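# Zip the suitcase closed along its wheeled end

## Task

Close the suitcase's zipper along the side that carries the wheels, and make sure the case ends up resting flat with the same face on top as at the start.

## Robot and tools

Robot: two arms, left_arm and right_arm, each with six joints and a parallel two-finger gripper. In the scene frame the origin sits at table-top height, midway between the nominal bases; +x points out over the table, +y toward left_arm, +z up. The side names do not match image sides. Calibrated bases: left_arm at (-0.011, +0.242, +0.001) m, quat_wxyz (+1.000, 0, 0, -0.009); right_arm at (-0.009, -0.360, +0.028) m, quat_wxyz (+1.000, 0, 0, -0.005). A camera stand is fixed behind the arms.

Frames: every hand pose, velocity, target and wrist-camera pose in a result is in that arm's own base frame. Fixed cameras and the table use the scene frame. Offsets you command run along the current Hand target's own axes. The fingers point along the gripper's +z and close along its y. end_effector_position is the spot between the pads, roughly 1 cm short of the fingertips.

Row layout, shared by execute_actions and move: 14 numbers, each -1 to 1. First left_arm: dx, dy, dz, rx, ry, rz, opening; then the same seven for right_arm. Always send all 14, even if one arm is idle. dx..rz are offsets, not poses, measured from that arm's Hand target as it stood when the action or move began; 1.0 equals 0.6 m of travel or 180 degrees of turn, and rx, ry, rz form a single rotation vector. Sending the same offset again moves further. Six zeros re-request the present Hand target. Opening is absolute: +1 is fully open (0.093 m), -1 closed. A 0 opening is a real command, so to leave a gripper as is, resend its current value (see Tool commands).

execute_actions: actions is a list of actions; each action is up to 15 rows, one per 1/30 s step, and a shorter list repeats its final row to fill 15. Every row counts from the action's start pose, not from the prior row. cameras picks images by name (cam_high, cam_left_wrist, cam_right_wrist, or ["all"]); images come by default only with an empty actions list, which also reports the scene number and full readings.

move: target is one 14-number row, or up to 15 rows as waypoints, all offsets from the same starting Hand targets. speed is top path speed in m/s, 0.002 to 2.9, default 0.25 (turning up to twice that in rad/s); one value or one per waypoint. blend, in m, rounds corners of a list; 0 stops at each. opening_speed moves the commanded opening at that rate per second on the -1 to +1 scale, at least 0.2. grip_force is a per-pad limit in newtons, 10 to 50, one value or one per arm; it persists, and low values close slowly. blocking=false returns early while the move continues. Moves are capped at 10 s, go straight, and neither slow nor steer around obstacles; faster means more lag, drift and harder contact. The move: line states how it ended (done, off_target, moving, held, fault); unnamed arms are done. limits=paced means a pose was clipped, limits=held means steps were withheld.

wait: seconds 0 to 10; arms hold last command. stop: brakes a running move. zoom_image: camera name plus region [x0, y0, x1, y1] in pixels, origin top-left, at most 504 wide and 504 high, on the newest image. finished_scene: scene is the current scene number; irreversible, so call it only once the case is zipped and lying flat upright with the robot clear.

Results: end_effector_position (m) and end_effector_quat_wxyz, Hand target (base for next offsets), Tool commands, grip_measured (+1 open, -1 closed), Joint positions (last entry is gripper gap in m, floored at zero), Joint torques (N m, offset and noisy, wrapping at ±28 on numbers 1 to 3), Joint velocities, motor temperatures, and for action calls some per-step positions.

Motion quirks: orientation commands are clipped to 40 degrees from the measured one each step. Weight, friction and gear play leave the gripper short, low or tilted, worse when reaching far; small commands may go sideways or not at all. After each move compare position and orientation to the target and correct. To stop pushing against something, command back past the gripper. Avoid paths near an arm's own base; go around.

Gripping: pads meet near grip_measured -0.94; each mm of object width adds about 0.0208. To grip firmly send about 0.24 below the width reading; keep sending it to hold; send well above to release. Readings may sit up to 0.02 high. Pads push 50 to 65 N.

Heat: holding loads, stretching or pushing at unreachable poses warms motors. MOTOR HOT appears at 75 °C; at 90 °C the arm folds and goes idle; at 100 °C it goes limp.

Joint ranges (rad): waist -2.618 to 3.054, shoulder 0 to 3.142, elbow 0 to 3.142 (straight 2.901), wrist pitch and yaw ±1.571, wrist roll ±2.094.

Cameras: cam_high, cam_left_wrist, cam_right_wrist, each 896x504.

Avoid: arms touching each other or one gripper closing on the other's fingers, hard hits on fixed or heavy objects, dropping or letting parts fall, anything leaving the table, strain on wrist-camera cables, and arm stops.

Each tool is called after "Call:" as name(argument=value, ...), one argument or row to a line, values as JSON.

## Session

Scene 1 done. Now scene 2.

Call:
execute_actions(
  actions=[],
)

Scene clock: 0.00 s.
left_arm: end_effector_position=(+0.3799, +0.0544, +0.0764) grip_measured=+1.000 end_effector_quat_wxyz=(+0.551, -0.088, +0.820, +0.128) | right_arm: end_effector_position=(+0.3784, -0.0114, +0.0649) grip_measured=+1.000 end_effector_quat_wxyz=(+0.513, +0.041, +0.855, -0.060)
Joint positions: left_arm=[0.012 1.597 0.356 0.855 -0.3 0.001 0.093] | right_arm=[0.056 1.539 0.39 0.654 0.194 0.036 0.093]
Joint velocities: within noise
Joint torques (N m): no reading
Motor temperatures (°C): left_arm=[28 42 31 29 29 27 29] | right_arm=[28 41 31 30 28 25 25]
Heat: left arm: 42 °C; right arm: 41 °C.
Hand target: left_arm +0.3866, +0.0551, +0.0920; +0.572, -0.093, +0.805, +0.126 | right_arm +0.3833, -0.0115, +0.0749; +0.527, +0.044, +0.847, -0.059
Tool commands: left_gripper/opening=+1.0 right_gripper/opening=+1.0

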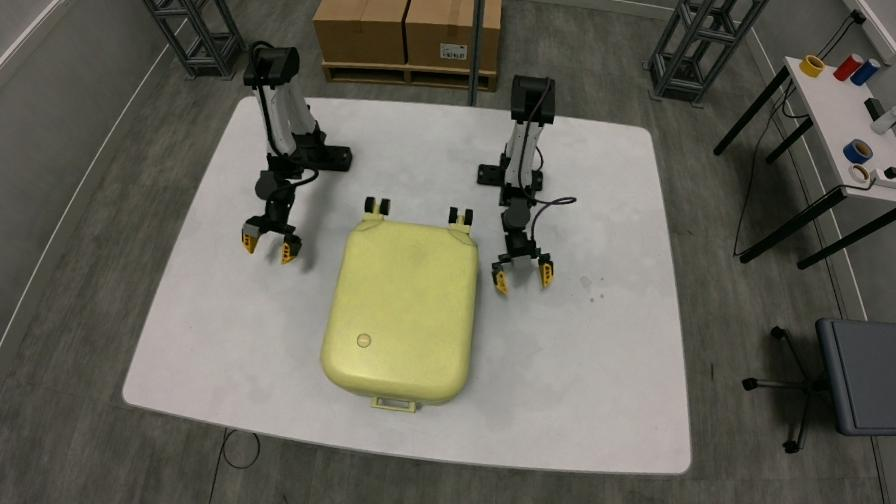

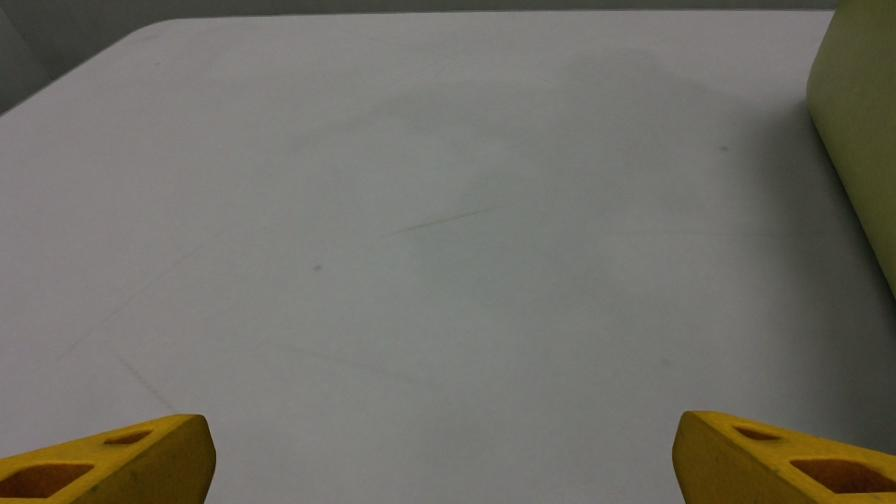

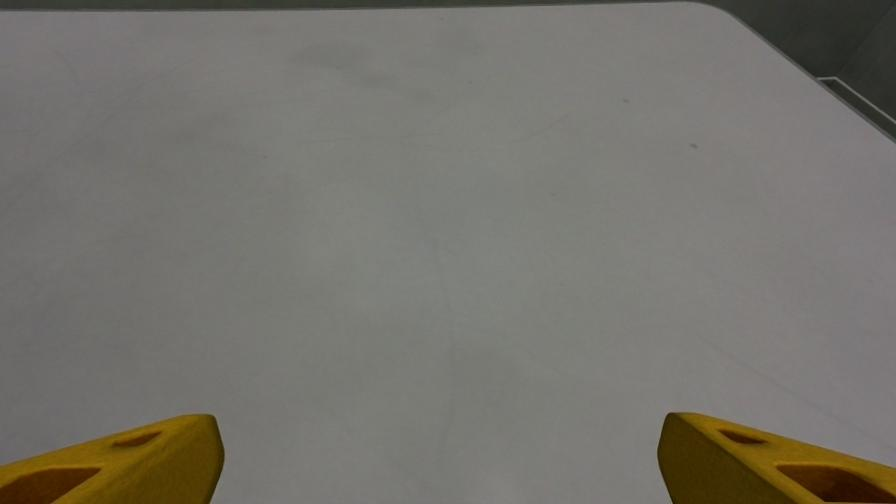

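Call:
zoom_image(
  camera="cam_high",
  region=[310, 180, 510, 290],
)

Scaled by 2.520.

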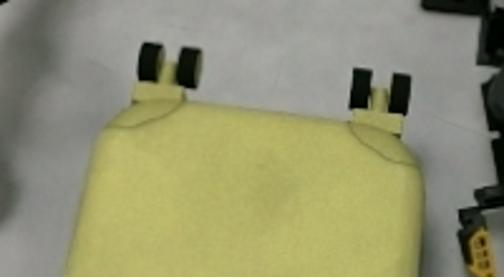

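Call:
move(
  target=[-0.0473,0.056,-0.3082,0.3564,0.0144,0.1125,-0.4,0,0,0,0,0,0,1],
  speed=0.25,
  cameras=["cam_left_wrist"],
)

Scene clock: 30.33 s.
left_arm: end_effector_position=(+0.2181, +0.0255, +0.1739) grip_measured=-0.398 end_effector_quat_wxyz=(+0.485, +0.344, +0.768, -0.238) | right_arm: end_effector_position=(+0.3784, -0.0114, +0.0649) grip_measured=+1.000 end_effector_quat_wxyz=(+0.513, +0.041, +0.855, -0.060)
Joint positions: left_arm=[0.873 1.377 0.897 -1.465 1.108 1.948 0.026] | right_arm=[0.056 1.539 0.39 0.654 0.194 0.036 0.093]
Joint torques (N m): left_arm=[0.75 -2.3 8.24 -0.57 0.38 0.25] | right_arm=[-0.14 -5.37 5.67 2.65 0.04 0.04]
Motor temperatures (°C): left_arm=[28 43 34 33 28 27 29] | right_arm=[28 44 33 39 28 25 25]
Heat: left arm: 43 °C; right arm: 44 °C.
Hand target: left_arm +0.2201, +0.0299, +0.1803; +0.487, +0.356, +0.765, -0.227 | right_arm +0.3833, -0.0115, +0.0749; +0.527, +0.044, +0.847, -0.059
Off the commanded pose: left_arm 0.008 m, 2 deg | right_arm 0.011 m, 2 deg.
move: off_target (right_arm)
Images, in order (width x height): cam_left_wrist 896x504.

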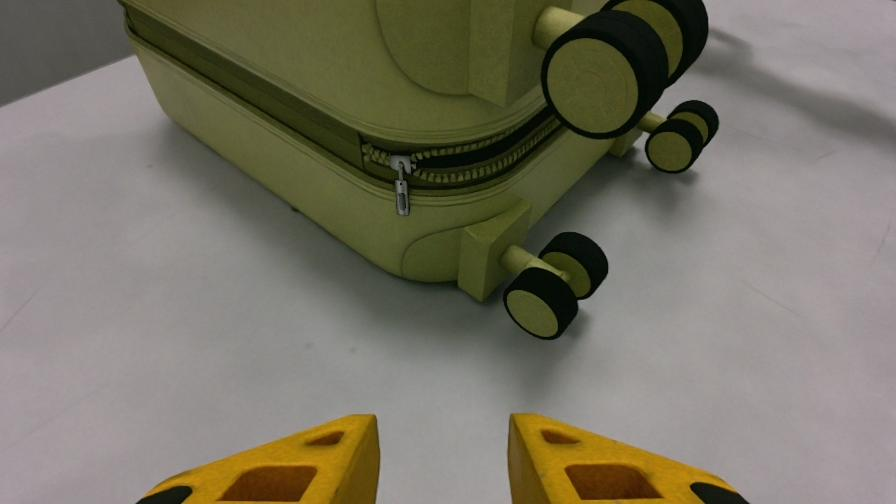

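Call:
move(
  target=[
    [0,0,0,0,0,0,-0.4,-0.2988,0.0675,-0.2532,0,0.12,0,0.6],
    [0,0,0,0,0,0,-0.4,-0.206,0.433,-0.3542,-0.0429,0.2429,-0.0216,0.6],
  ],
  speed=0.25,
  blend=[0.04,0],
  cameras=["cam_right_wrist"],
)

Scene clock: 73.27 s.
left_arm: end_effector_position=(+0.2180, +0.0254, +0.1740) grip_measured=-0.398 end_effector_quat_wxyz=(+0.485, +0.344, +0.768, -0.239) | right_arm: end_effector_position=(+0.2869, +0.2793, +0.2591) grip_measured=+0.602 end_effector_quat_wxyz=(+0.197, -0.015, +0.980, +0.018)
Joint positions: left_arm=[0.873 1.377 0.897 -1.466 1.108 1.949 0.026] | right_arm=[0.887 1.919 2.191 -1.551 0.277 0.816 0.074]
Joint torques (N m): left_arm=[0.77 -2.25 8.23 -0.58 0.37 0.25] | right_arm=[-0.47 -7.57 7.2 0.89 0.02 0.23]
Heat: left arm: 42 °C; right arm: 45 °C.
Hand target: left_arm +0.2201, +0.0299, +0.1803; +0.487, +0.356, +0.765, -0.227 | right_arm +0.2849, +0.2750, +0.2652; +0.173, +0.000, +0.985, +0.000
Off the commanded pose: left_arm 0.008 m, 2 deg | right_arm 0.008 m, 4 deg.
joint sent to its limit (right arm) — joint 4 (wrist pitch), lower limit. The joint targets are off in position and orientation.
move: off_target (right_arm)
Images, in order (width x height): cam_right_wrist 896x504.

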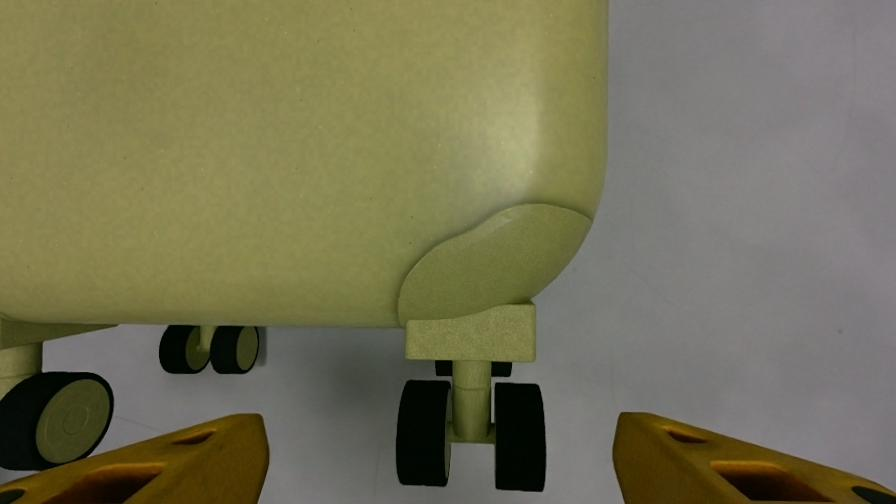

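Call:
move(
  target=[
    [0,0,0,0,0,0,-0.4,0.0499,-0.005,0.1716,0,0,0,0.6],
    [0,0,0,0,0,0,-0.4,0.0499,-0.005,0.1716,0,0,0,-0.4],
  ],
  speed=0.12,
  grip_force=[49, 49],
  cameras=["cam_right_wrist"],
)

Scene clock: 85.97 s.
left_arm: end_effector_position=(+0.2180, +0.0254, +0.1740) grip_measured=-0.398 end_effector_quat_wxyz=(+0.485, +0.344, +0.768, -0.239) | right_arm: end_effector_position=(+0.2856, +0.2694, +0.1418) grip_measured=+0.008 end_effector_quat_wxyz=(+0.149, -0.016, +0.988, -0.030)
Joint positions: left_arm=[0.873 1.377 0.897 -1.466 1.108 1.949 0.026] | right_arm=[0.869 1.885 1.689 -1.22 0.264 0.816 0.046]
Joint torques (N m): left_arm=[0.79 -2.26 8.27 -0.58 0.39 0.25] | right_arm=[-0.7 -11.49 5.52 1.37 0.11 0.14]
Heat: left arm: 42 °C; right arm: 48 °C.
Hand target: left_arm +0.2201, +0.0299, +0.1803; +0.487, +0.356, +0.765, -0.227 | right_arm +0.2918, +0.2720, +0.1582; +0.173, +0.000, +0.985, +0.000
Off the commanded pose: left_arm 0.008 m, 2 deg | right_arm 0.018 m, 5 deg.
grip_force (N): 49, 49
move: off_target (right_arm); target 2's new opening was sent with right_arm's hand 0.018 m and 5 deg from that target
Images, in order (width x height): cam_right_wrist 896x504.

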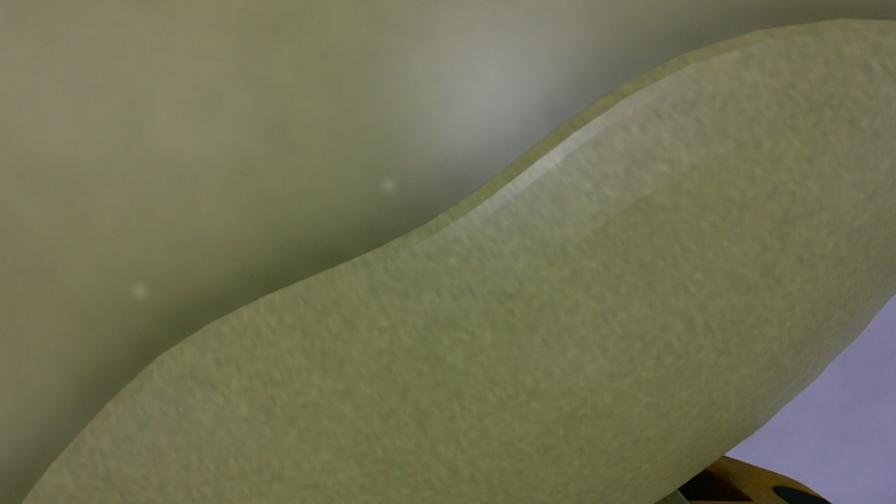

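Call:
move(
  target=[0,0,0,0,0,0,-0.4,-0.1325,-0.4867,0.089,0,0,0,-0.4],
  speed=0.12,
  cameras=["cam_high","cam_left_wrist"],
)

Scene clock: 92.43 s.
left_arm: end_effector_position=(+0.2180, +0.0254, +0.1740) grip_measured=-0.398 end_effector_quat_wxyz=(+0.485, +0.344, +0.768, -0.239) | right_arm: end_effector_position=(+0.3676, -0.0037, +0.1290) grip_measured=+0.004 end_effector_quat_wxyz=(+0.147, -0.045, +0.988, +0.011)
Joint positions: left_arm=[0.873 1.377 0.897 -1.466 1.108 1.949 0.026] | right_arm=[-0.03 1.669 1.369 -0.978 -0.044 -0.115 0.045]
Joint torques (N m): left_arm=[0.8 -2.25 8.27 -0.57 0.38 0.24] | right_arm=[-2.39 -5.42 8.17 1.77 0.01 0.54]
Motor temperatures (°C): left_arm=[28 42 36 30 29 27 29] | right_arm=[28 50 36 37 28 25 26]
Heat: left arm: 42 °C; right arm: 50 °C.
Hand target: left_arm +0.2201, +0.0299, +0.1803; +0.487, +0.356, +0.765, -0.227 | right_arm +0.3848, -0.0200, +0.1350; +0.173, +0.000, +0.985, +0.000
Off the commanded pose: left_arm 0.008 m, 2 deg | right_arm 0.024 m, 6 deg.
grip_force (N): 49, 49
move: off_target (right_arm)
Images, in order (width x height): cam_high 896x504, cam_left_wrist 896x504.

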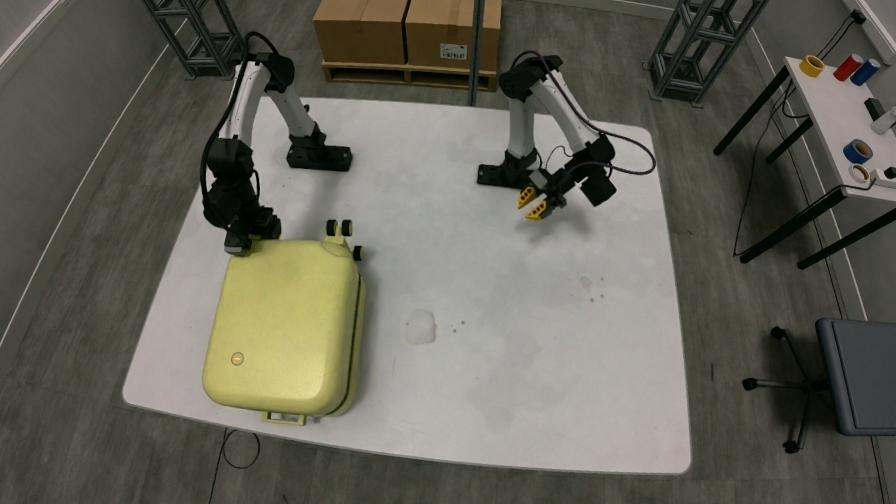

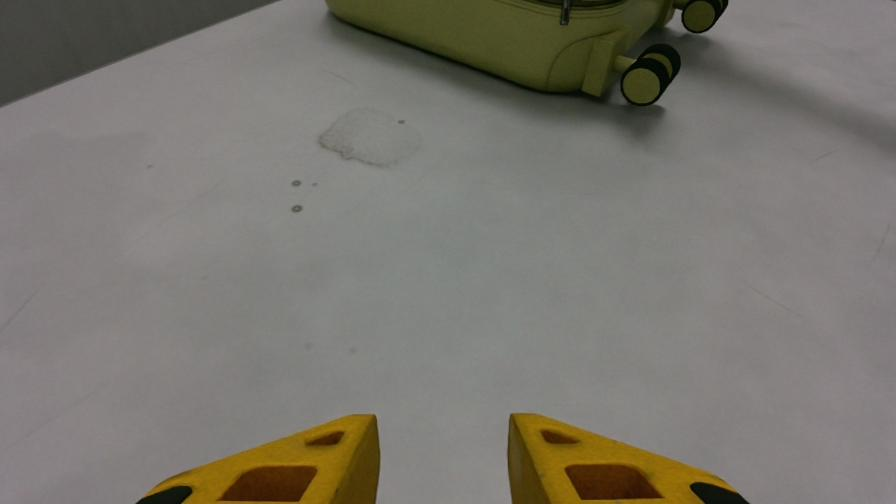

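Call:
move(
  target=[-0.1707,-0.2031,0.582,-0.0101,-0.1556,-0.0047,-0.5,0,0,0,0,0,0,-0.4],
  speed=0.25,
  cameras=["cam_left_wrist"],
)

Scene clock: 114.73 s.
left_arm: end_effector_position=(+0.3516, -0.3197, +0.1021) grip_measured=-0.498 end_effector_quat_wxyz=(+0.628, +0.292, +0.659, -0.293) | right_arm: end_effector_position=(+0.3676, -0.0037, +0.1290) grip_measured=+0.004 end_effector_quat_wxyz=(+0.147, -0.045, +0.988, +0.011)
Joint positions: left_arm=[-0.675 2.058 0.617 1.401 0.178 -0.011 0.021] | right_arm=[-0.03 1.669 1.369 -0.978 -0.044 -0.115 0.045]
Joint torques (N m): left_arm=[-0.5 -6.16 6.37 2.66 -0.22 -0.04] | right_arm=[-2.1 -5.23 8.24 1.85 0.12 0.6]
Heat: left arm: 41 °C; right arm: 49 °C.
Hand target: left_arm +0.3585, -0.3239, +0.1254; +0.661, +0.277, +0.630, -0.298 | right_arm +0.3848, -0.0200, +0.1350; +0.173, +0.000, +0.985, +0.000
Off the commanded pose: left_arm 0.025 m, 5 deg | right_arm 0.024 m, 6 deg.
grip_force (N): 49, 49
move: off_target (left_arm, right_arm)
Images, in order (width x height): cam_left_wrist 896x504.

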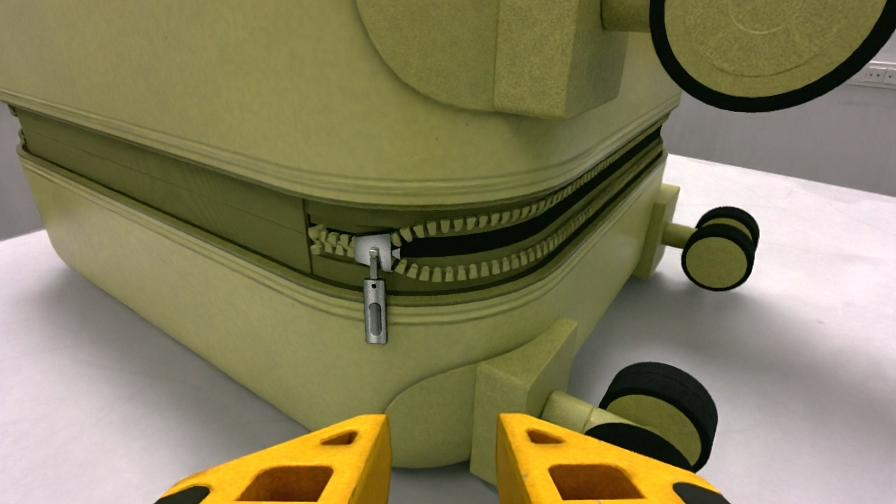

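Call:
move(
  target=[
    [0,0.04,0,0,-0.022,0,-0.5,0,0,0,0,0,0,-0.4],
    [-0.0002,0.0383,0.1068,0,-0.022,0,-0.5,0,0,0,0,0,0,-0.4],
  ],
  speed=0.1,
  blend=[0.005,0],
  cameras=["cam_left_wrist"],
)

Scene clock: 126.37 s.
left_arm: end_effector_position=(+0.4147, -0.3488, +0.1189) grip_measured=-0.498 end_effector_quat_wxyz=(+0.673, +0.274, +0.616, -0.305) | right_arm: end_effector_position=(+0.3687, -0.0057, +0.1297) grip_measured=+0.004 end_effector_quat_wxyz=(+0.149, -0.043, +0.988, +0.010)
Joint positions: left_arm=[-0.635 2.246 0.922 1.418 0.207 -0.027 0.021] | right_arm=[-0.035 1.669 1.37 -0.975 -0.043 -0.115 0.045]
Joint torques (N m): left_arm=[-0.59 -7.84 7.49 1.88 -0.25 -0.03] | right_arm=[-1.84 -5.04 7.92 1.85 0.13 0.6]
Motor temperatures (°C): left_arm=[28 42 36 36 29 27 29] | right_arm=[28 48 40 38 27 26 27]
Heat: left arm: 42 °C; right arm: 48 °C.
Hand target: left_arm +0.4184, -0.3560, +0.1287; +0.683, +0.267, +0.607, -0.307 | right_arm +0.3848, -0.0200, +0.1350; +0.173, +0.000, +0.985, +0.000
Off the commanded pose: left_arm 0.013 m, 2 deg | right_arm 0.022 m, 6 deg.
grip_force (N): 49, 49
move: off_target (left_arm, right_arm)
Images, in order (width x height): cam_left_wrist 896x504.

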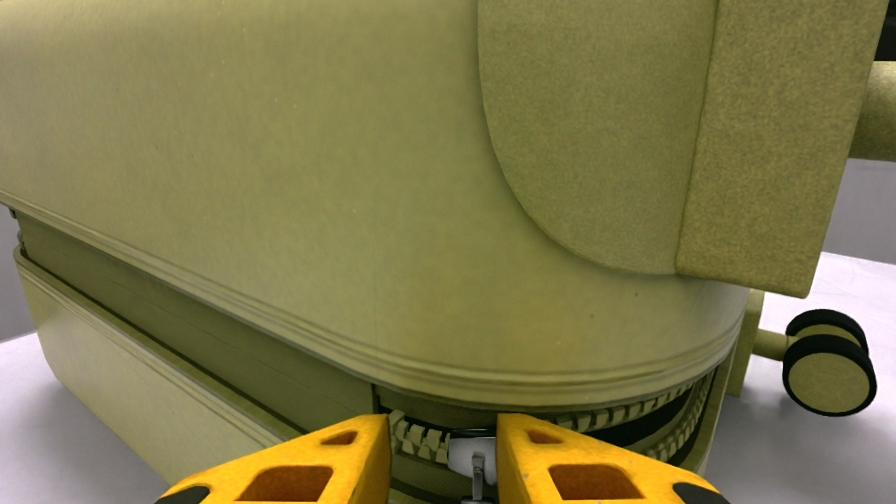

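Call:
move(
  target=[0.0248,-0.0117,-0.003,0,0,0,-0.5,0,0,0,0,0,0,-0.4],
  speed=0.08,
  cameras=["cam_left_wrist"],
)

Scene clock: 131.57 s.
left_arm: end_effector_position=(+0.4122, -0.3538, +0.1040) grip_measured=-0.498 end_effector_quat_wxyz=(+0.666, +0.274, +0.623, -0.303) | right_arm: end_effector_position=(+0.3690, -0.0066, +0.1298) grip_measured=+0.004 end_effector_quat_wxyz=(+0.150, -0.042, +0.988, +0.009)
Joint positions: left_arm=[-0.651 2.285 0.928 1.43 0.191 -0.027 0.021] | right_arm=[-0.036 1.669 1.37 -0.973 -0.041 -0.115 0.045]
Joint torques (N m): left_arm=[-0.81 -6.94 6.6 2.3 -0.24 0] | right_arm=[-1.73 -5.34 8.06 1.83 0.08 0.58]
Heat: left arm: 43 °C; right arm: 48 °C.
Hand target: left_arm +0.4131, -0.3608, +0.1138; +0.683, +0.267, +0.607, -0.307 | right_arm +0.3848, -0.0200, +0.1350; +0.173, +0.000, +0.985, +0.000
Off the commanded pose: left_arm 0.012 m, 3 deg | right_arm 0.021 m, 6 deg.
grip_force (N): 49, 49
move: off_target (left_arm, right_arm)
Images, in order (width x height): cam_left_wrist 896x504.

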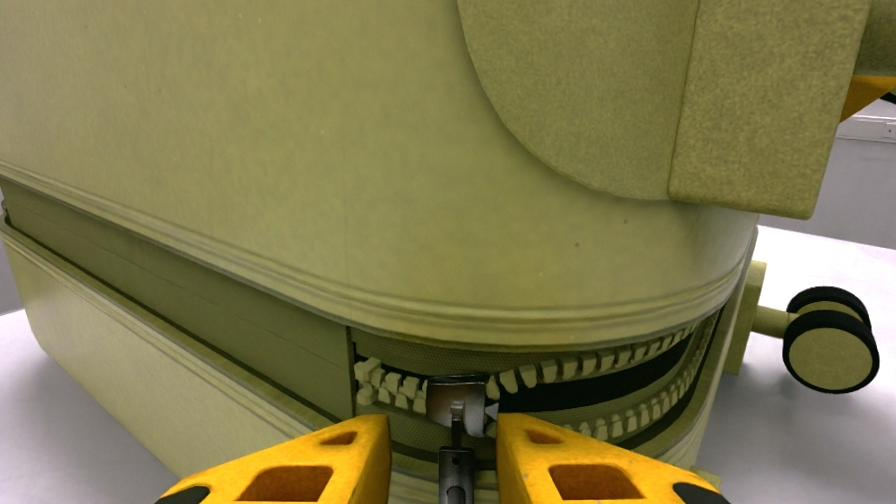

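Call:
move(
  target=[
    [-0.002,-0.003,0.007,0,0,0,-0.5,0,0,0,0,0,0,-0.4],
    [-0.002,-0.003,0.007,0,0,0,-1,0,0,0,0,0,0,-0.4],
  ],
  speed=0.06,
)

Call:
zoom_image(
  camera="cam_left_wrist",
  region=[340, 330, 560, 504],
)

Scene clock: 139.07 s.
left_arm: end_effector_position=(+0.4113, -0.3590, +0.1051) grip_measured=-0.966 end_effector_quat_wxyz=(+0.668, +0.273, +0.622, -0.305) | right_arm: end_effector_position=(+0.3700, -0.0083, +0.1301) grip_measured=+0.004 end_effector_quat_wxyz=(+0.152, -0.040, +0.988, +0.007)
Joint positions: left_arm=[-0.663 2.291 0.94 1.43 0.178 -0.03 0] | right_arm=[-0.04 1.669 1.37 -0.968 -0.038 -0.115 0.045]
Joint torques (N m): left_arm=[-0.47 -7.49 7.05 2.12 -0.19 0.04] | right_arm=[-1.65 -5.01 8.09 1.75 0.04 0.63]
Heat: left arm: 44 °C; right arm: 48 °C.
Hand target: left_arm +0.4144, -0.3650, +0.1155; +0.683, +0.267, +0.607, -0.307 | right_arm +0.3848, -0.0200, +0.1350; +0.173, +0.000, +0.985, +0.000
Off the commanded pose: left_arm 0.012 m, 2 deg | right_arm 0.019 m, 5 deg.
grip_force (N): 49, 49
move: off_target (left_arm, right_arm); target 2's new opening was sent with left_arm's hand 0.015 m and 3 deg from that target

Scaled by 2.291.
This view is cut from an older image: the scene may have changed since it was taken.

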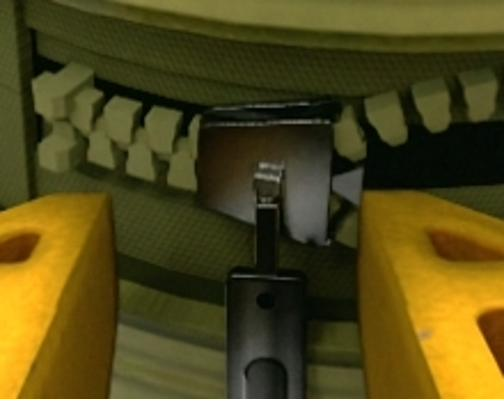

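Call:
move(
  target=[
    [-0.001,-0.0745,0.0199,0.0441,0,-0.0052,-1,-0.0157,0.0533,0.0057,0,0,0,-0.4],
    [-0.0005,-0.1207,0.0382,0.0552,0,-0.0065,-1,-0.0313,0.0867,0.0114,0,0,0,-0.4],
    [0.0017,-0.1573,0.0567,0.0552,0,-0.0065,-1,-0.0392,0.1167,0.0143,0,0,0,-0.4],
  ],
  speed=0.07,
  cameras=["cam_left_wrist"],
)

Scene clock: 158.53 s.
left_arm: end_effector_position=(+0.4288, -0.3524, +0.1060) grip_measured=-0.972 end_effector_quat_wxyz=(+0.694, +0.201, +0.646, -0.246) | right_arm: end_effector_position=(+0.3813, +0.0098, +0.1483) grip_measured=+0.004 end_effector_quat_wxyz=(+0.146, -0.023, +0.988, -0.042)
Joint positions: left_arm=[-0.707 2.306 0.976 1.415 -0.064 -0.034 0] | right_arm=[0.068 1.721 1.502 -1.061 0.096 0.008 0.045]
Joint torques (N m): left_arm=[-9.85 -8.13 8.62 1.9 2.08 0.1] | right_arm=[5.08 -2.17 6.98 2.38 -0.46 1.37]
Heat: left arm: 45 °C; right arm: 47 °C.
Hand target: left_arm +0.3670, -0.4533, +0.1194; +0.654, +0.318, +0.581, -0.366 | right_arm +0.4098, +0.0500, +0.1350; +0.173, +0.000, +0.985, +0.000
Off the commanded pose: left_arm 0.119 m, 21 deg | right_arm 0.051 m, 6 deg.
grip_force (N): 49, 49
move: off_target (left_arm, right_arm)
Images, in order (width x height): cam_left_wrist 896x504.

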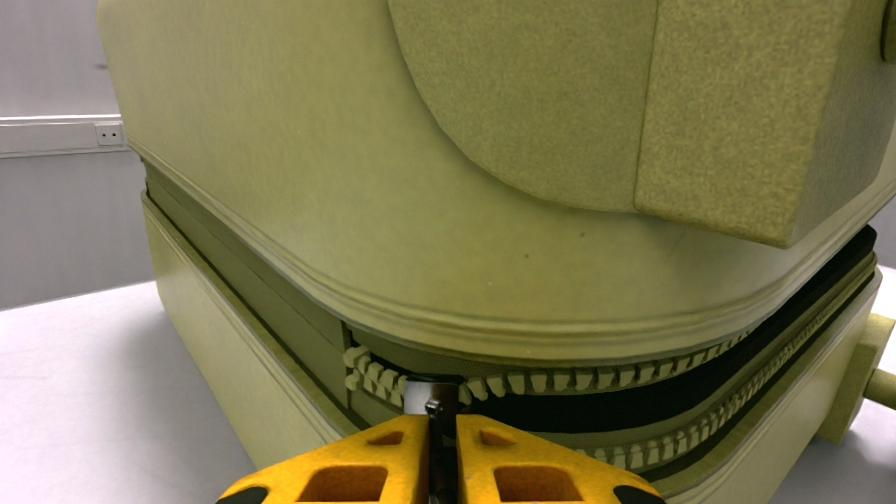

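Call:
move(
  target=[0.0028,-0.044,0.0237,0,0,0,-1,0,0,0.008,0,0,0,-0.4],
  speed=0.06,
  cameras=["cam_left_wrist"],
)

Scene clock: 165.13 s.
left_arm: end_effector_position=(+0.4148, -0.3685, +0.1061) grip_measured=-0.972 end_effector_quat_wxyz=(+0.698, +0.183, +0.651, -0.235) | right_arm: end_effector_position=(+0.3814, +0.0113, +0.1425) grip_measured=+0.004 end_effector_quat_wxyz=(+0.138, -0.012, +0.990, -0.036)
Joint positions: left_arm=[-0.781 2.311 0.983 1.415 -0.181 -0.034 0] | right_arm=[0.068 1.737 1.502 -1.062 0.086 0.033 0.045]
Joint torques (N m): left_arm=[-9.87 -7.98 9.68 1.78 2.43 0.19] | right_arm=[4.9 -2.93 6.27 2.48 -0.44 1.07]
Heat: left arm: 46 °C; right arm: 46 °C.
Hand target: left_arm +0.3522, -0.4794, +0.1197; +0.654, +0.318, +0.581, -0.366 | right_arm +0.4114, +0.0500, +0.1305; +0.173, +0.000, +0.985, +0.000
Off the commanded pose: left_arm 0.128 m, 24 deg | right_arm 0.050 m, 6 deg.
grip_force (N): 49, 49
move: off_target (left_arm, right_arm)
Images, in order (width x height): cam_left_wrist 896x504.

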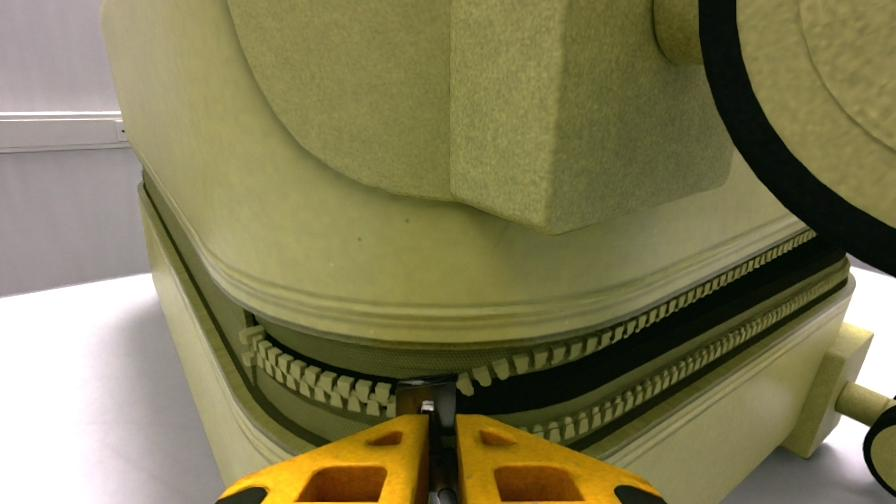

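Call:
move(
  target=[0.0028,-0.042,0.0260,0,0,0,-1,0,0.0167,0.004,0,0,0,-0.4],
  speed=0.06,
  cameras=["cam_left_wrist"],
)

Scene clock: 170.27 s.
left_arm: end_effector_position=(+0.4104, -0.3748, +0.1059) grip_measured=-0.972 end_effector_quat_wxyz=(+0.703, +0.158, +0.655, -0.228) | right_arm: end_effector_position=(+0.3814, +0.0145, +0.1402) grip_measured=+0.004 end_effector_quat_wxyz=(+0.136, -0.007, +0.990, -0.032)
Joint positions: left_arm=[-0.821 2.323 1 1.418 -0.27 -0.053 0] | right_arm=[0.074 1.743 1.502 -1.062 0.082 0.048 0.045]
Joint torques (N m): left_arm=[-11.99 -8.08 10.19 1.7 2.63 0.45] | right_arm=[6.48 -2.77 6.54 2.51 -0.34 1.17]
Motor temperatures (°C): left_arm=[32 47 37 37 32 27 30] | right_arm=[29 45 40 39 27 27 28]
Heat: left arm: 47 °C; right arm: 45 °C.
Hand target: left_arm +0.3391, -0.5061, +0.1202; +0.654, +0.318, +0.581, -0.366 | right_arm +0.4123, +0.0601, +0.1282; +0.173, +0.000, +0.985, +0.000
Off the commanded pose: left_arm 0.150 m, 26 deg | right_arm 0.056 m, 6 deg.
grip_force (N): 49, 49
move: off_target (left_arm, right_arm)
Images, in order (width x height): cam_left_wrist 896x504.

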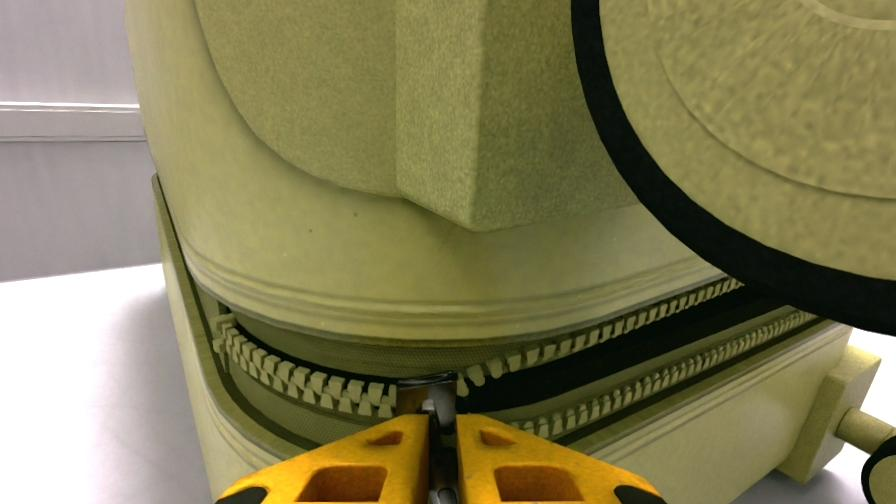

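Call:
move(
  target=[
    [0.0018,0.2157,-0.1256,-0.1297,0,0.0154,-1,0.0502,-0.076,-0.013,0,0,0,-0.4],
    [0.0018,0.2157,-0.1256,-0.1297,0,0.0154,-0.3,0.0502,-0.076,-0.013,0,0,0,-0.4],
    [-0.0327,0.1488,-0.275,-0.1297,0,0.0154,-0.3,0.0502,-0.076,-0.013,0,0,0,-0.4],
    [-0.0327,0.1488,-0.275,-0.1297,0,0.0154,-0.3,-0.0355,-0.076,0.0182,0,0,0,-0.4],
  ],
  speed=[0.15,0.15,0.15,0.1],
  cameras=["cam_left_wrist","cam_high"],
)

Scene clock: 187.63 s.
left_arm: end_effector_position=(+0.3245, -0.3179, +0.0709) grip_measured=-0.302 end_effector_quat_wxyz=(+0.639, +0.237, +0.706, -0.192) | right_arm: end_effector_position=(+0.4187, +0.0174, +0.1278) grip_measured=+0.004 end_effector_quat_wxyz=(+0.155, -0.008, +0.988, +0.002)
Joint positions: left_arm=[-0.867 2.097 0.543 1.441 -0.25 0.002 0.031] | right_arm=[0.045 1.85 1.576 -0.985 0.008 0.026 0.045]
Joint torques (N m): left_arm=[-0.44 -9.94 3.1 3.21 -0.26 0.02] | right_arm=[-0.66 -5.48 7.58 1.91 0.01 0.13]
Heat: left arm: 49 °C; right arm: 45 °C.
Hand target: left_arm +0.3268, -0.3179, +0.1187; +0.713, +0.193, +0.635, -0.225 | right_arm +0.4360, +0.0145, +0.1252; +0.173, +0.000, +0.985, +0.000
Off the commanded pose: left_arm 0.048 m, 13 deg | right_arm 0.018 m, 2 deg.
joint sent to its limit (left arm) — joint 4 (wrist pitch), upper limit. The joint targets are off in position and orientation.
grip_force (N): 49, 49
move: off_target (left_arm, right_arm); target 2's new opening was sent with left_arm's hand 0.005 m and 3 deg from that target
Images, in order (width x height): cam_high 896x504, cam_left_wrist 896x504.

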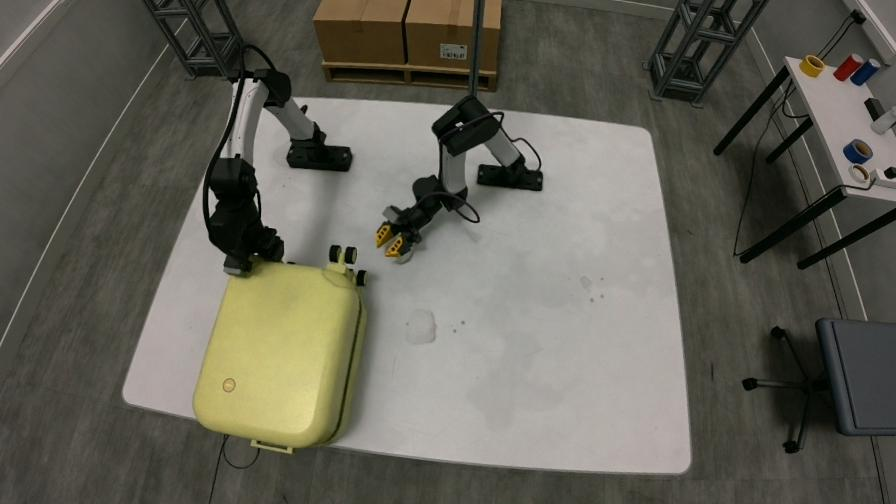

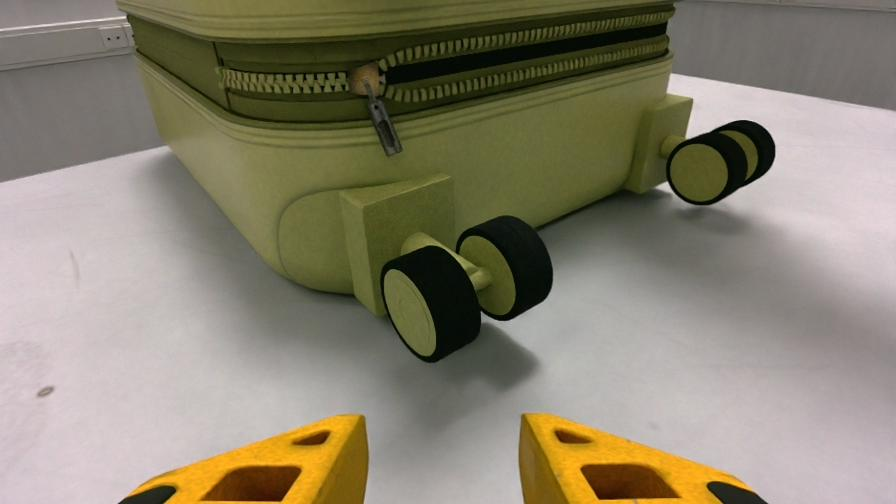

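Call:
move(
  target=[
    [-0.0063,-0.0218,0.0571,-0.1592,-0.0278,0.026,-0.5,0,0,0,0,0,0,-0.4],
    [0.005,-0.0159,0.1524,-0.1592,-0.0278,0.026,-0.5,0,0,0,0,0,0,-0.4],
  ],
  speed=0.2,
  blend=[0.01,0],
  cameras=["cam_left_wrist"],
)

Scene clock: 206.10 s.
left_arm: end_effector_position=(+0.3967, -0.3733, +0.0998) grip_measured=-0.498 end_effector_quat_wxyz=(+0.745, +0.061, +0.665, -0.003) | right_arm: end_effector_position=(+0.4187, +0.0174, +0.1278) grip_measured=+0.004 end_effector_quat_wxyz=(+0.155, -0.008, +0.988, +0.002)
Joint positions: left_arm=[-0.999 2.438 1.172 1.441 -0.895 0.225 0.021] | right_arm=[0.045 1.85 1.576 -0.985 0.008 0.026 0.045]
Joint torques (N m): left_arm=[0.2 -8.83 7.19 2.82 0.11 0.2] | right_arm=[-0.69 -5.29 7.54 1.87 -0.06 0.12]
Motor temperatures (°C): left_arm=[32 50 36 42 32 27 29] | right_arm=[30 46 40 38 27 26 29]
Heat: left arm: 50 °C; right arm: 46 °C.
Hand target: left_arm +0.3966, -0.3773, +0.1267; +0.774, +0.027, +0.631, -0.040 | right_arm +0.4360, +0.0145, +0.1252; +0.173, +0.000, +0.985, +0.000
Off the commanded pose: left_arm 0.027 m, 8 deg | right_arm 0.018 m, 2 deg.
grip_force (N): 49, 49
move: off_target (left_arm, right_arm)
Images, in order (width x height): cam_left_wrist 896x504.

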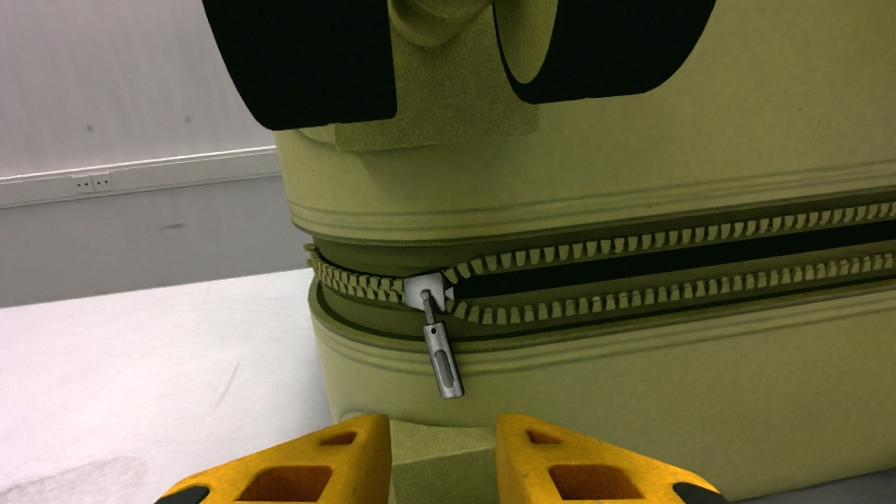

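Call:
move(
  target=[0.0136,0.008,0.0885,0,-0.0167,0,-0.5,0,0,0,0,0,0,-0.4],
  speed=0.1,
  cameras=["cam_left_wrist"],
)

Scene clock: 215.10 s.
left_arm: end_effector_position=(+0.4455, -0.3746, +0.1070) grip_measured=-0.498 end_effector_quat_wxyz=(+0.766, +0.042, +0.642, -0.016) | right_arm: end_effector_position=(+0.4213, +0.0175, +0.1287) grip_measured=+0.004 end_effector_quat_wxyz=(+0.158, -0.008, +0.987, +0.002)
Joint positions: left_arm=[-0.91 2.536 1.351 1.438 -0.808 0.23 0.021] | right_arm=[0.045 1.855 1.583 -0.982 0.008 0.026 0.045]
Joint torques (N m): left_arm=[0.8 -9.13 8.43 2.39 0.35 0.21] | right_arm=[-0.49 -6.02 7.02 1.9 0 0.09]
Heat: left arm: 50 °C; right arm: 46 °C.
Hand target: left_arm +0.4504, -0.3776, +0.1294; +0.791, +0.026, +0.611, -0.040 | right_arm +0.4360, +0.0145, +0.1252; +0.173, +0.000, +0.985, +0.000
Off the commanded pose: left_arm 0.023 m, 6 deg | right_arm 0.015 m, 2 deg.
grip_force (N): 49, 49
move: off_target (left_arm, right_arm)
Images, in order (width x height): cam_left_wrist 896x504.

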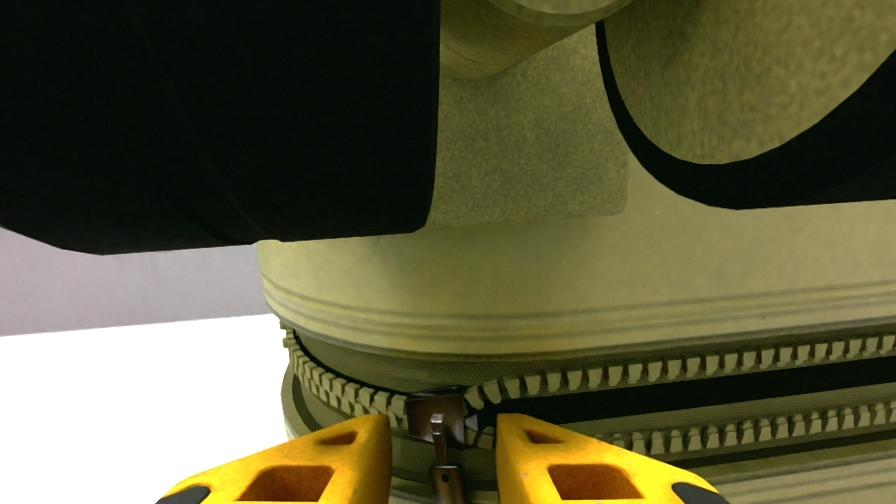

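Call:
move(
  target=[0,-0.001,0.003,0,0,0,-1,0,0,0,0,0,0,-0.4],
  speed=0.05,
)

Scene clock: 218.73 s.
left_arm: end_effector_position=(+0.4460, -0.3761, +0.1067) grip_measured=-0.970 end_effector_quat_wxyz=(+0.766, +0.043, +0.641, -0.018) | right_arm: end_effector_position=(+0.4217, +0.0169, +0.1288) grip_measured=+0.004 end_effector_quat_wxyz=(+0.159, -0.008, +0.987, +0.002)
Joint positions: left_arm=[-0.91 2.541 1.358 1.438 -0.803 0.23 0] | right_arm=[0.043 1.855 1.583 -0.981 0.008 0.026 0.045]
Joint torques (N m): left_arm=[0.9 -9.35 8.66 2.33 0.31 0.2] | right_arm=[-0.7 -5.97 7.1 1.85 0.01 0.12]
Heat: left arm: 50 °C; right arm: 47 °C.
Hand target: left_arm +0.4521, -0.3784, +0.1298; +0.791, +0.026, +0.611, -0.040 | right_arm +0.4360, +0.0145, +0.1252; +0.173, +0.000, +0.985, +0.000
Off the commanded pose: left_arm 0.024 m, 6 deg | right_arm 0.015 m, 2 deg.
grip_force (N): 49, 49
move: off_target (left_arm, right_arm)

Call:
move(
  target=[
    [-0.0053,-0.0863,-0.0138,0.0645,0,-0.0168,-1,0.0213,0.0417,0.01,0,0,0,-0.4],
    [-0.0049,-0.1363,-0.0121,0.086,0,-0.0224,-1,0.0213,0.075,0.01,0,0,0,-0.4],
    [-0.0037,-0.1861,-0.0072,0.1075,0,-0.028,-1,0.0213,0.1083,0.01,0,0,0,-0.4],
  ],
  speed=0.07,
  cameras=["cam_left_wrist"],
)

Scene clock: 235.23 s.
left_arm: end_effector_position=(+0.4530, -0.4443, +0.1076) grip_measured=-0.982 end_effector_quat_wxyz=(+0.765, +0.097, +0.627, -0.113) | right_arm: end_effector_position=(+0.4198, +0.0511, +0.1289) grip_measured=+0.004 end_effector_quat_wxyz=(+0.176, +0.039, +0.983, -0.015)
Joint positions: left_arm=[-0.93 2.633 1.568 1.307 -0.616 0.148 0] | right_arm=[0.16 1.836 1.55 -0.941 0.097 0.223 0.045]
Joint torques (N m): left_arm=[-2.67 -11.18 10.41 1.64 1.02 -0.05] | right_arm=[3.37 -4.93 5.81 1.85 -0.24 -0.18]
Heat: left arm: 51 °C; right arm: 47 °C.
Hand target: left_arm +0.4368, -0.4890, +0.1319; +0.772, +0.131, +0.596, -0.177 | right_arm +0.4260, +0.0794, +0.1152; +0.173, +0.000, +0.985, +0.000
Off the commanded pose: left_arm 0.053 m, 9 deg | right_arm 0.032 m, 5 deg.
grip_force (N): 49, 49
move: off_target (left_arm, right_arm)
Images, in order (width x height): cam_left_wrist 896x504.

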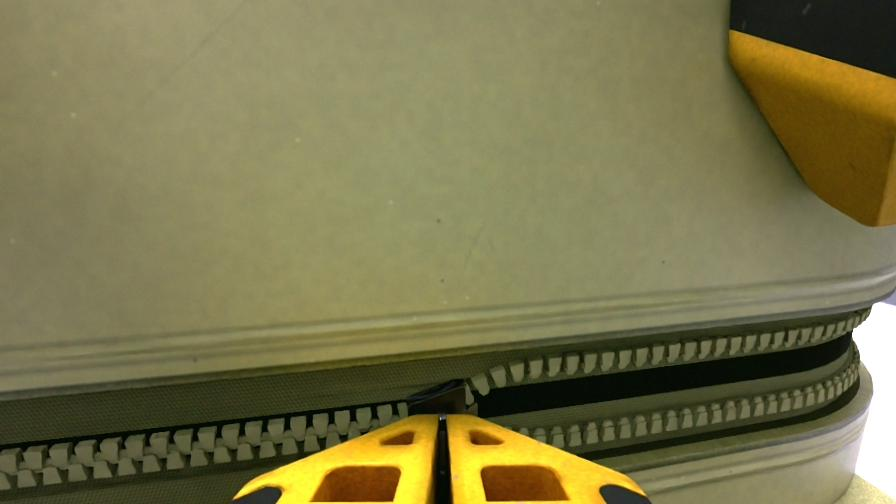

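Call:
move(
  target=[
    [0.009,-0.0661,0.0345,0.0215,0,-0.0056,-1,0,0.05,0,0,0,0,-0.4],
    [0.0137,-0.1036,0.052,0.0215,0,-0.0056,-1,0,0.0833,0,0,0,0,-0.4],
  ],
  speed=0.07,
  cameras=["cam_left_wrist"],
)

Scene clock: 246.30 s.
left_arm: end_effector_position=(+0.4553, -0.5087, +0.1095) grip_measured=-0.982 end_effector_quat_wxyz=(+0.767, +0.108, +0.616, -0.143) | right_arm: end_effector_position=(+0.4304, +0.0828, +0.1291) grip_measured=+0.004 end_effector_quat_wxyz=(+0.192, +0.066, +0.979, -0.029)
Joint positions: left_arm=[-0.982 2.795 1.919 1.145 -0.607 0.144 0] | right_arm=[0.256 1.89 1.611 -0.941 0.174 0.361 0.045]
Joint torques (N m): left_arm=[-2.58 -12.3 12.29 1.21 1.13 0] | right_arm=[5.49 -5.46 6.37 1.55 -0.49 -0.39]
Heat: left arm: 54 °C; right arm: 47 °C.
Hand target: left_arm +0.4392, -0.5590, +0.1324; +0.766, +0.152, +0.590, -0.204 | right_arm +0.4260, +0.1294, +0.1152; +0.173, +0.000, +0.985, +0.000
Off the commanded pose: left_arm 0.058 m, 9 deg | right_arm 0.049 m, 9 deg.
grip_force (N): 49, 49
move: off_target (left_arm, right_arm)
Images, in order (width x height): cam_left_wrist 896x504.

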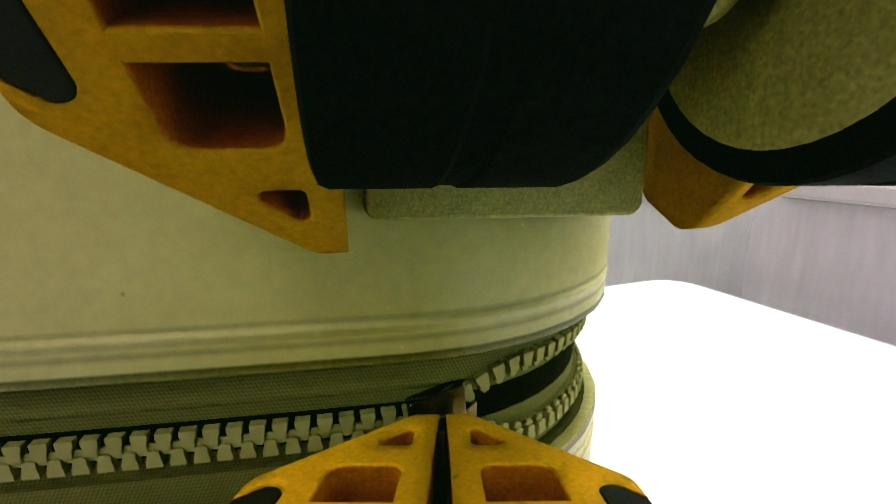

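Call:
move(
  target=[-0.0303,0.1605,-0.1148,-0.0537,0,0.0142,-1,0.0329,0.1177,-0.012,0,0,0,-0.4],
  speed=0.07,
  cameras=["cam_left_wrist"],
)

Scene clock: 255.00 s.
left_arm: end_effector_position=(+0.4368, -0.4277, +0.1052) grip_measured=-0.982 end_effector_quat_wxyz=(+0.770, +0.089, +0.622, -0.113) | right_arm: end_effector_position=(+0.4140, +0.1628, +0.1296) grip_measured=+0.004 end_effector_quat_wxyz=(+0.201, +0.069, +0.977, -0.027)
Joint positions: left_arm=[-0.939 2.599 1.448 1.415 -0.635 0.156 0] | right_arm=[0.468 1.938 1.675 -0.982 0.249 0.568 0.045]
Joint torques (N m): left_arm=[-1.1 -14.04 4.11 1.83 0.35 0.21] | right_arm=[3.22 -5.6 7.19 1.42 -0.65 -0.67]
Motor temperatures (°C): left_arm=[29 56 40 39 31 27 30] | right_arm=[30 46 39 37 27 26 29]
Heat: left arm: 56 °C; right arm: 46 °C.
Hand target: left_arm +0.4245, -0.4402, +0.1316; +0.780, +0.100, +0.602, -0.136 | right_arm +0.4050, +0.2001, +0.1153; +0.173, +0.000, +0.985, +0.000
Off the commanded pose: left_arm 0.032 m, 4 deg | right_arm 0.041 m, 9 deg.
grip_force (N): 49, 49
move: off_target (left_arm, right_arm)
Images, in order (width x height): cam_left_wrist 896x504.

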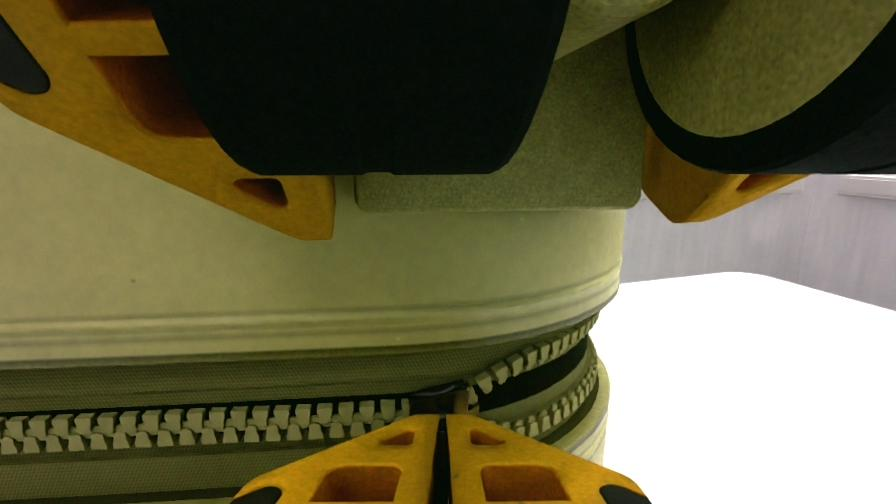

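Call:
move(
  target=[
    [0.0137,-0.0647,0.0522,0.0269,0,-0.0071,-1,0,0.0333,0,0,0,0,-0.4],
    [0.022,-0.1061,0.0837,0.043,0,-0.0113,-1,0.0157,0.0583,-0.0057,0,0,0,-0.4],
  ],
  speed=0.07,
  cameras=["cam_left_wrist"],
)

Scene clock: 266.87 s.
left_arm: end_effector_position=(+0.4542, -0.4380, +0.1081) grip_measured=-0.982 end_effector_quat_wxyz=(+0.775, +0.059, +0.622, -0.096) | right_arm: end_effector_position=(+0.4308, +0.1679, +0.1311) grip_measured=+0.004 end_effector_quat_wxyz=(+0.222, +0.072, +0.971, -0.042)
Joint positions: left_arm=[-0.941 2.668 1.611 1.349 -0.702 0.162 0] | right_arm=[0.48 1.99 1.738 -0.972 0.303 0.574 0.045]
Joint torques (N m): left_arm=[-2.61 -11.33 13.65 0.67 2.05 -0.18] | right_arm=[8.31 -7.19 7.05 0.83 -0.85 0.13]
Motor temperatures (°C): left_arm=[29 60 39 39 31 27 30] | right_arm=[30 47 39 37 27 26 29]
Heat: left arm: 60 °C; right arm: 47 °C.
Hand target: left_arm +0.4523, -0.5175, +0.1321; +0.769, +0.142, +0.593, -0.190 | right_arm +0.3950, +0.2350, +0.1153; +0.173, +0.000, +0.985, +0.000
Off the commanded pose: left_arm 0.083 m, 15 deg | right_arm 0.078 m, 11 deg.
grip_force (N): 49, 49
move: off_target (left_arm, right_arm)
Images, in order (width x height): cam_left_wrist 896x504.

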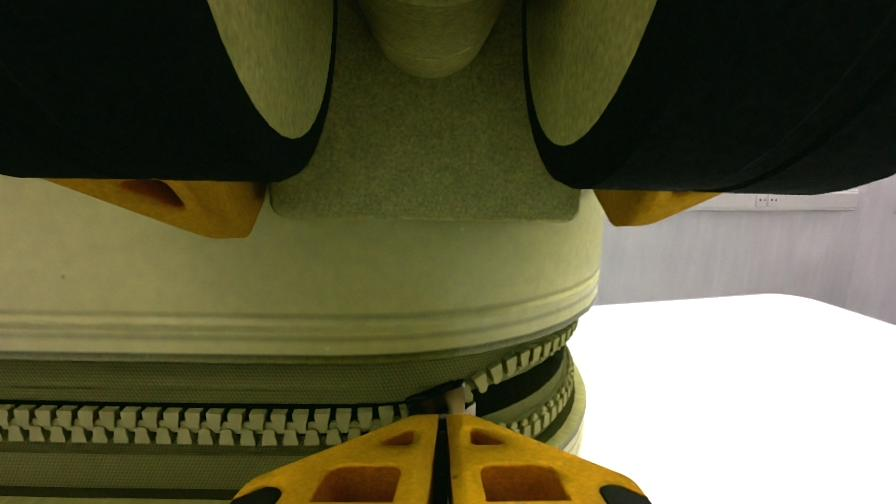

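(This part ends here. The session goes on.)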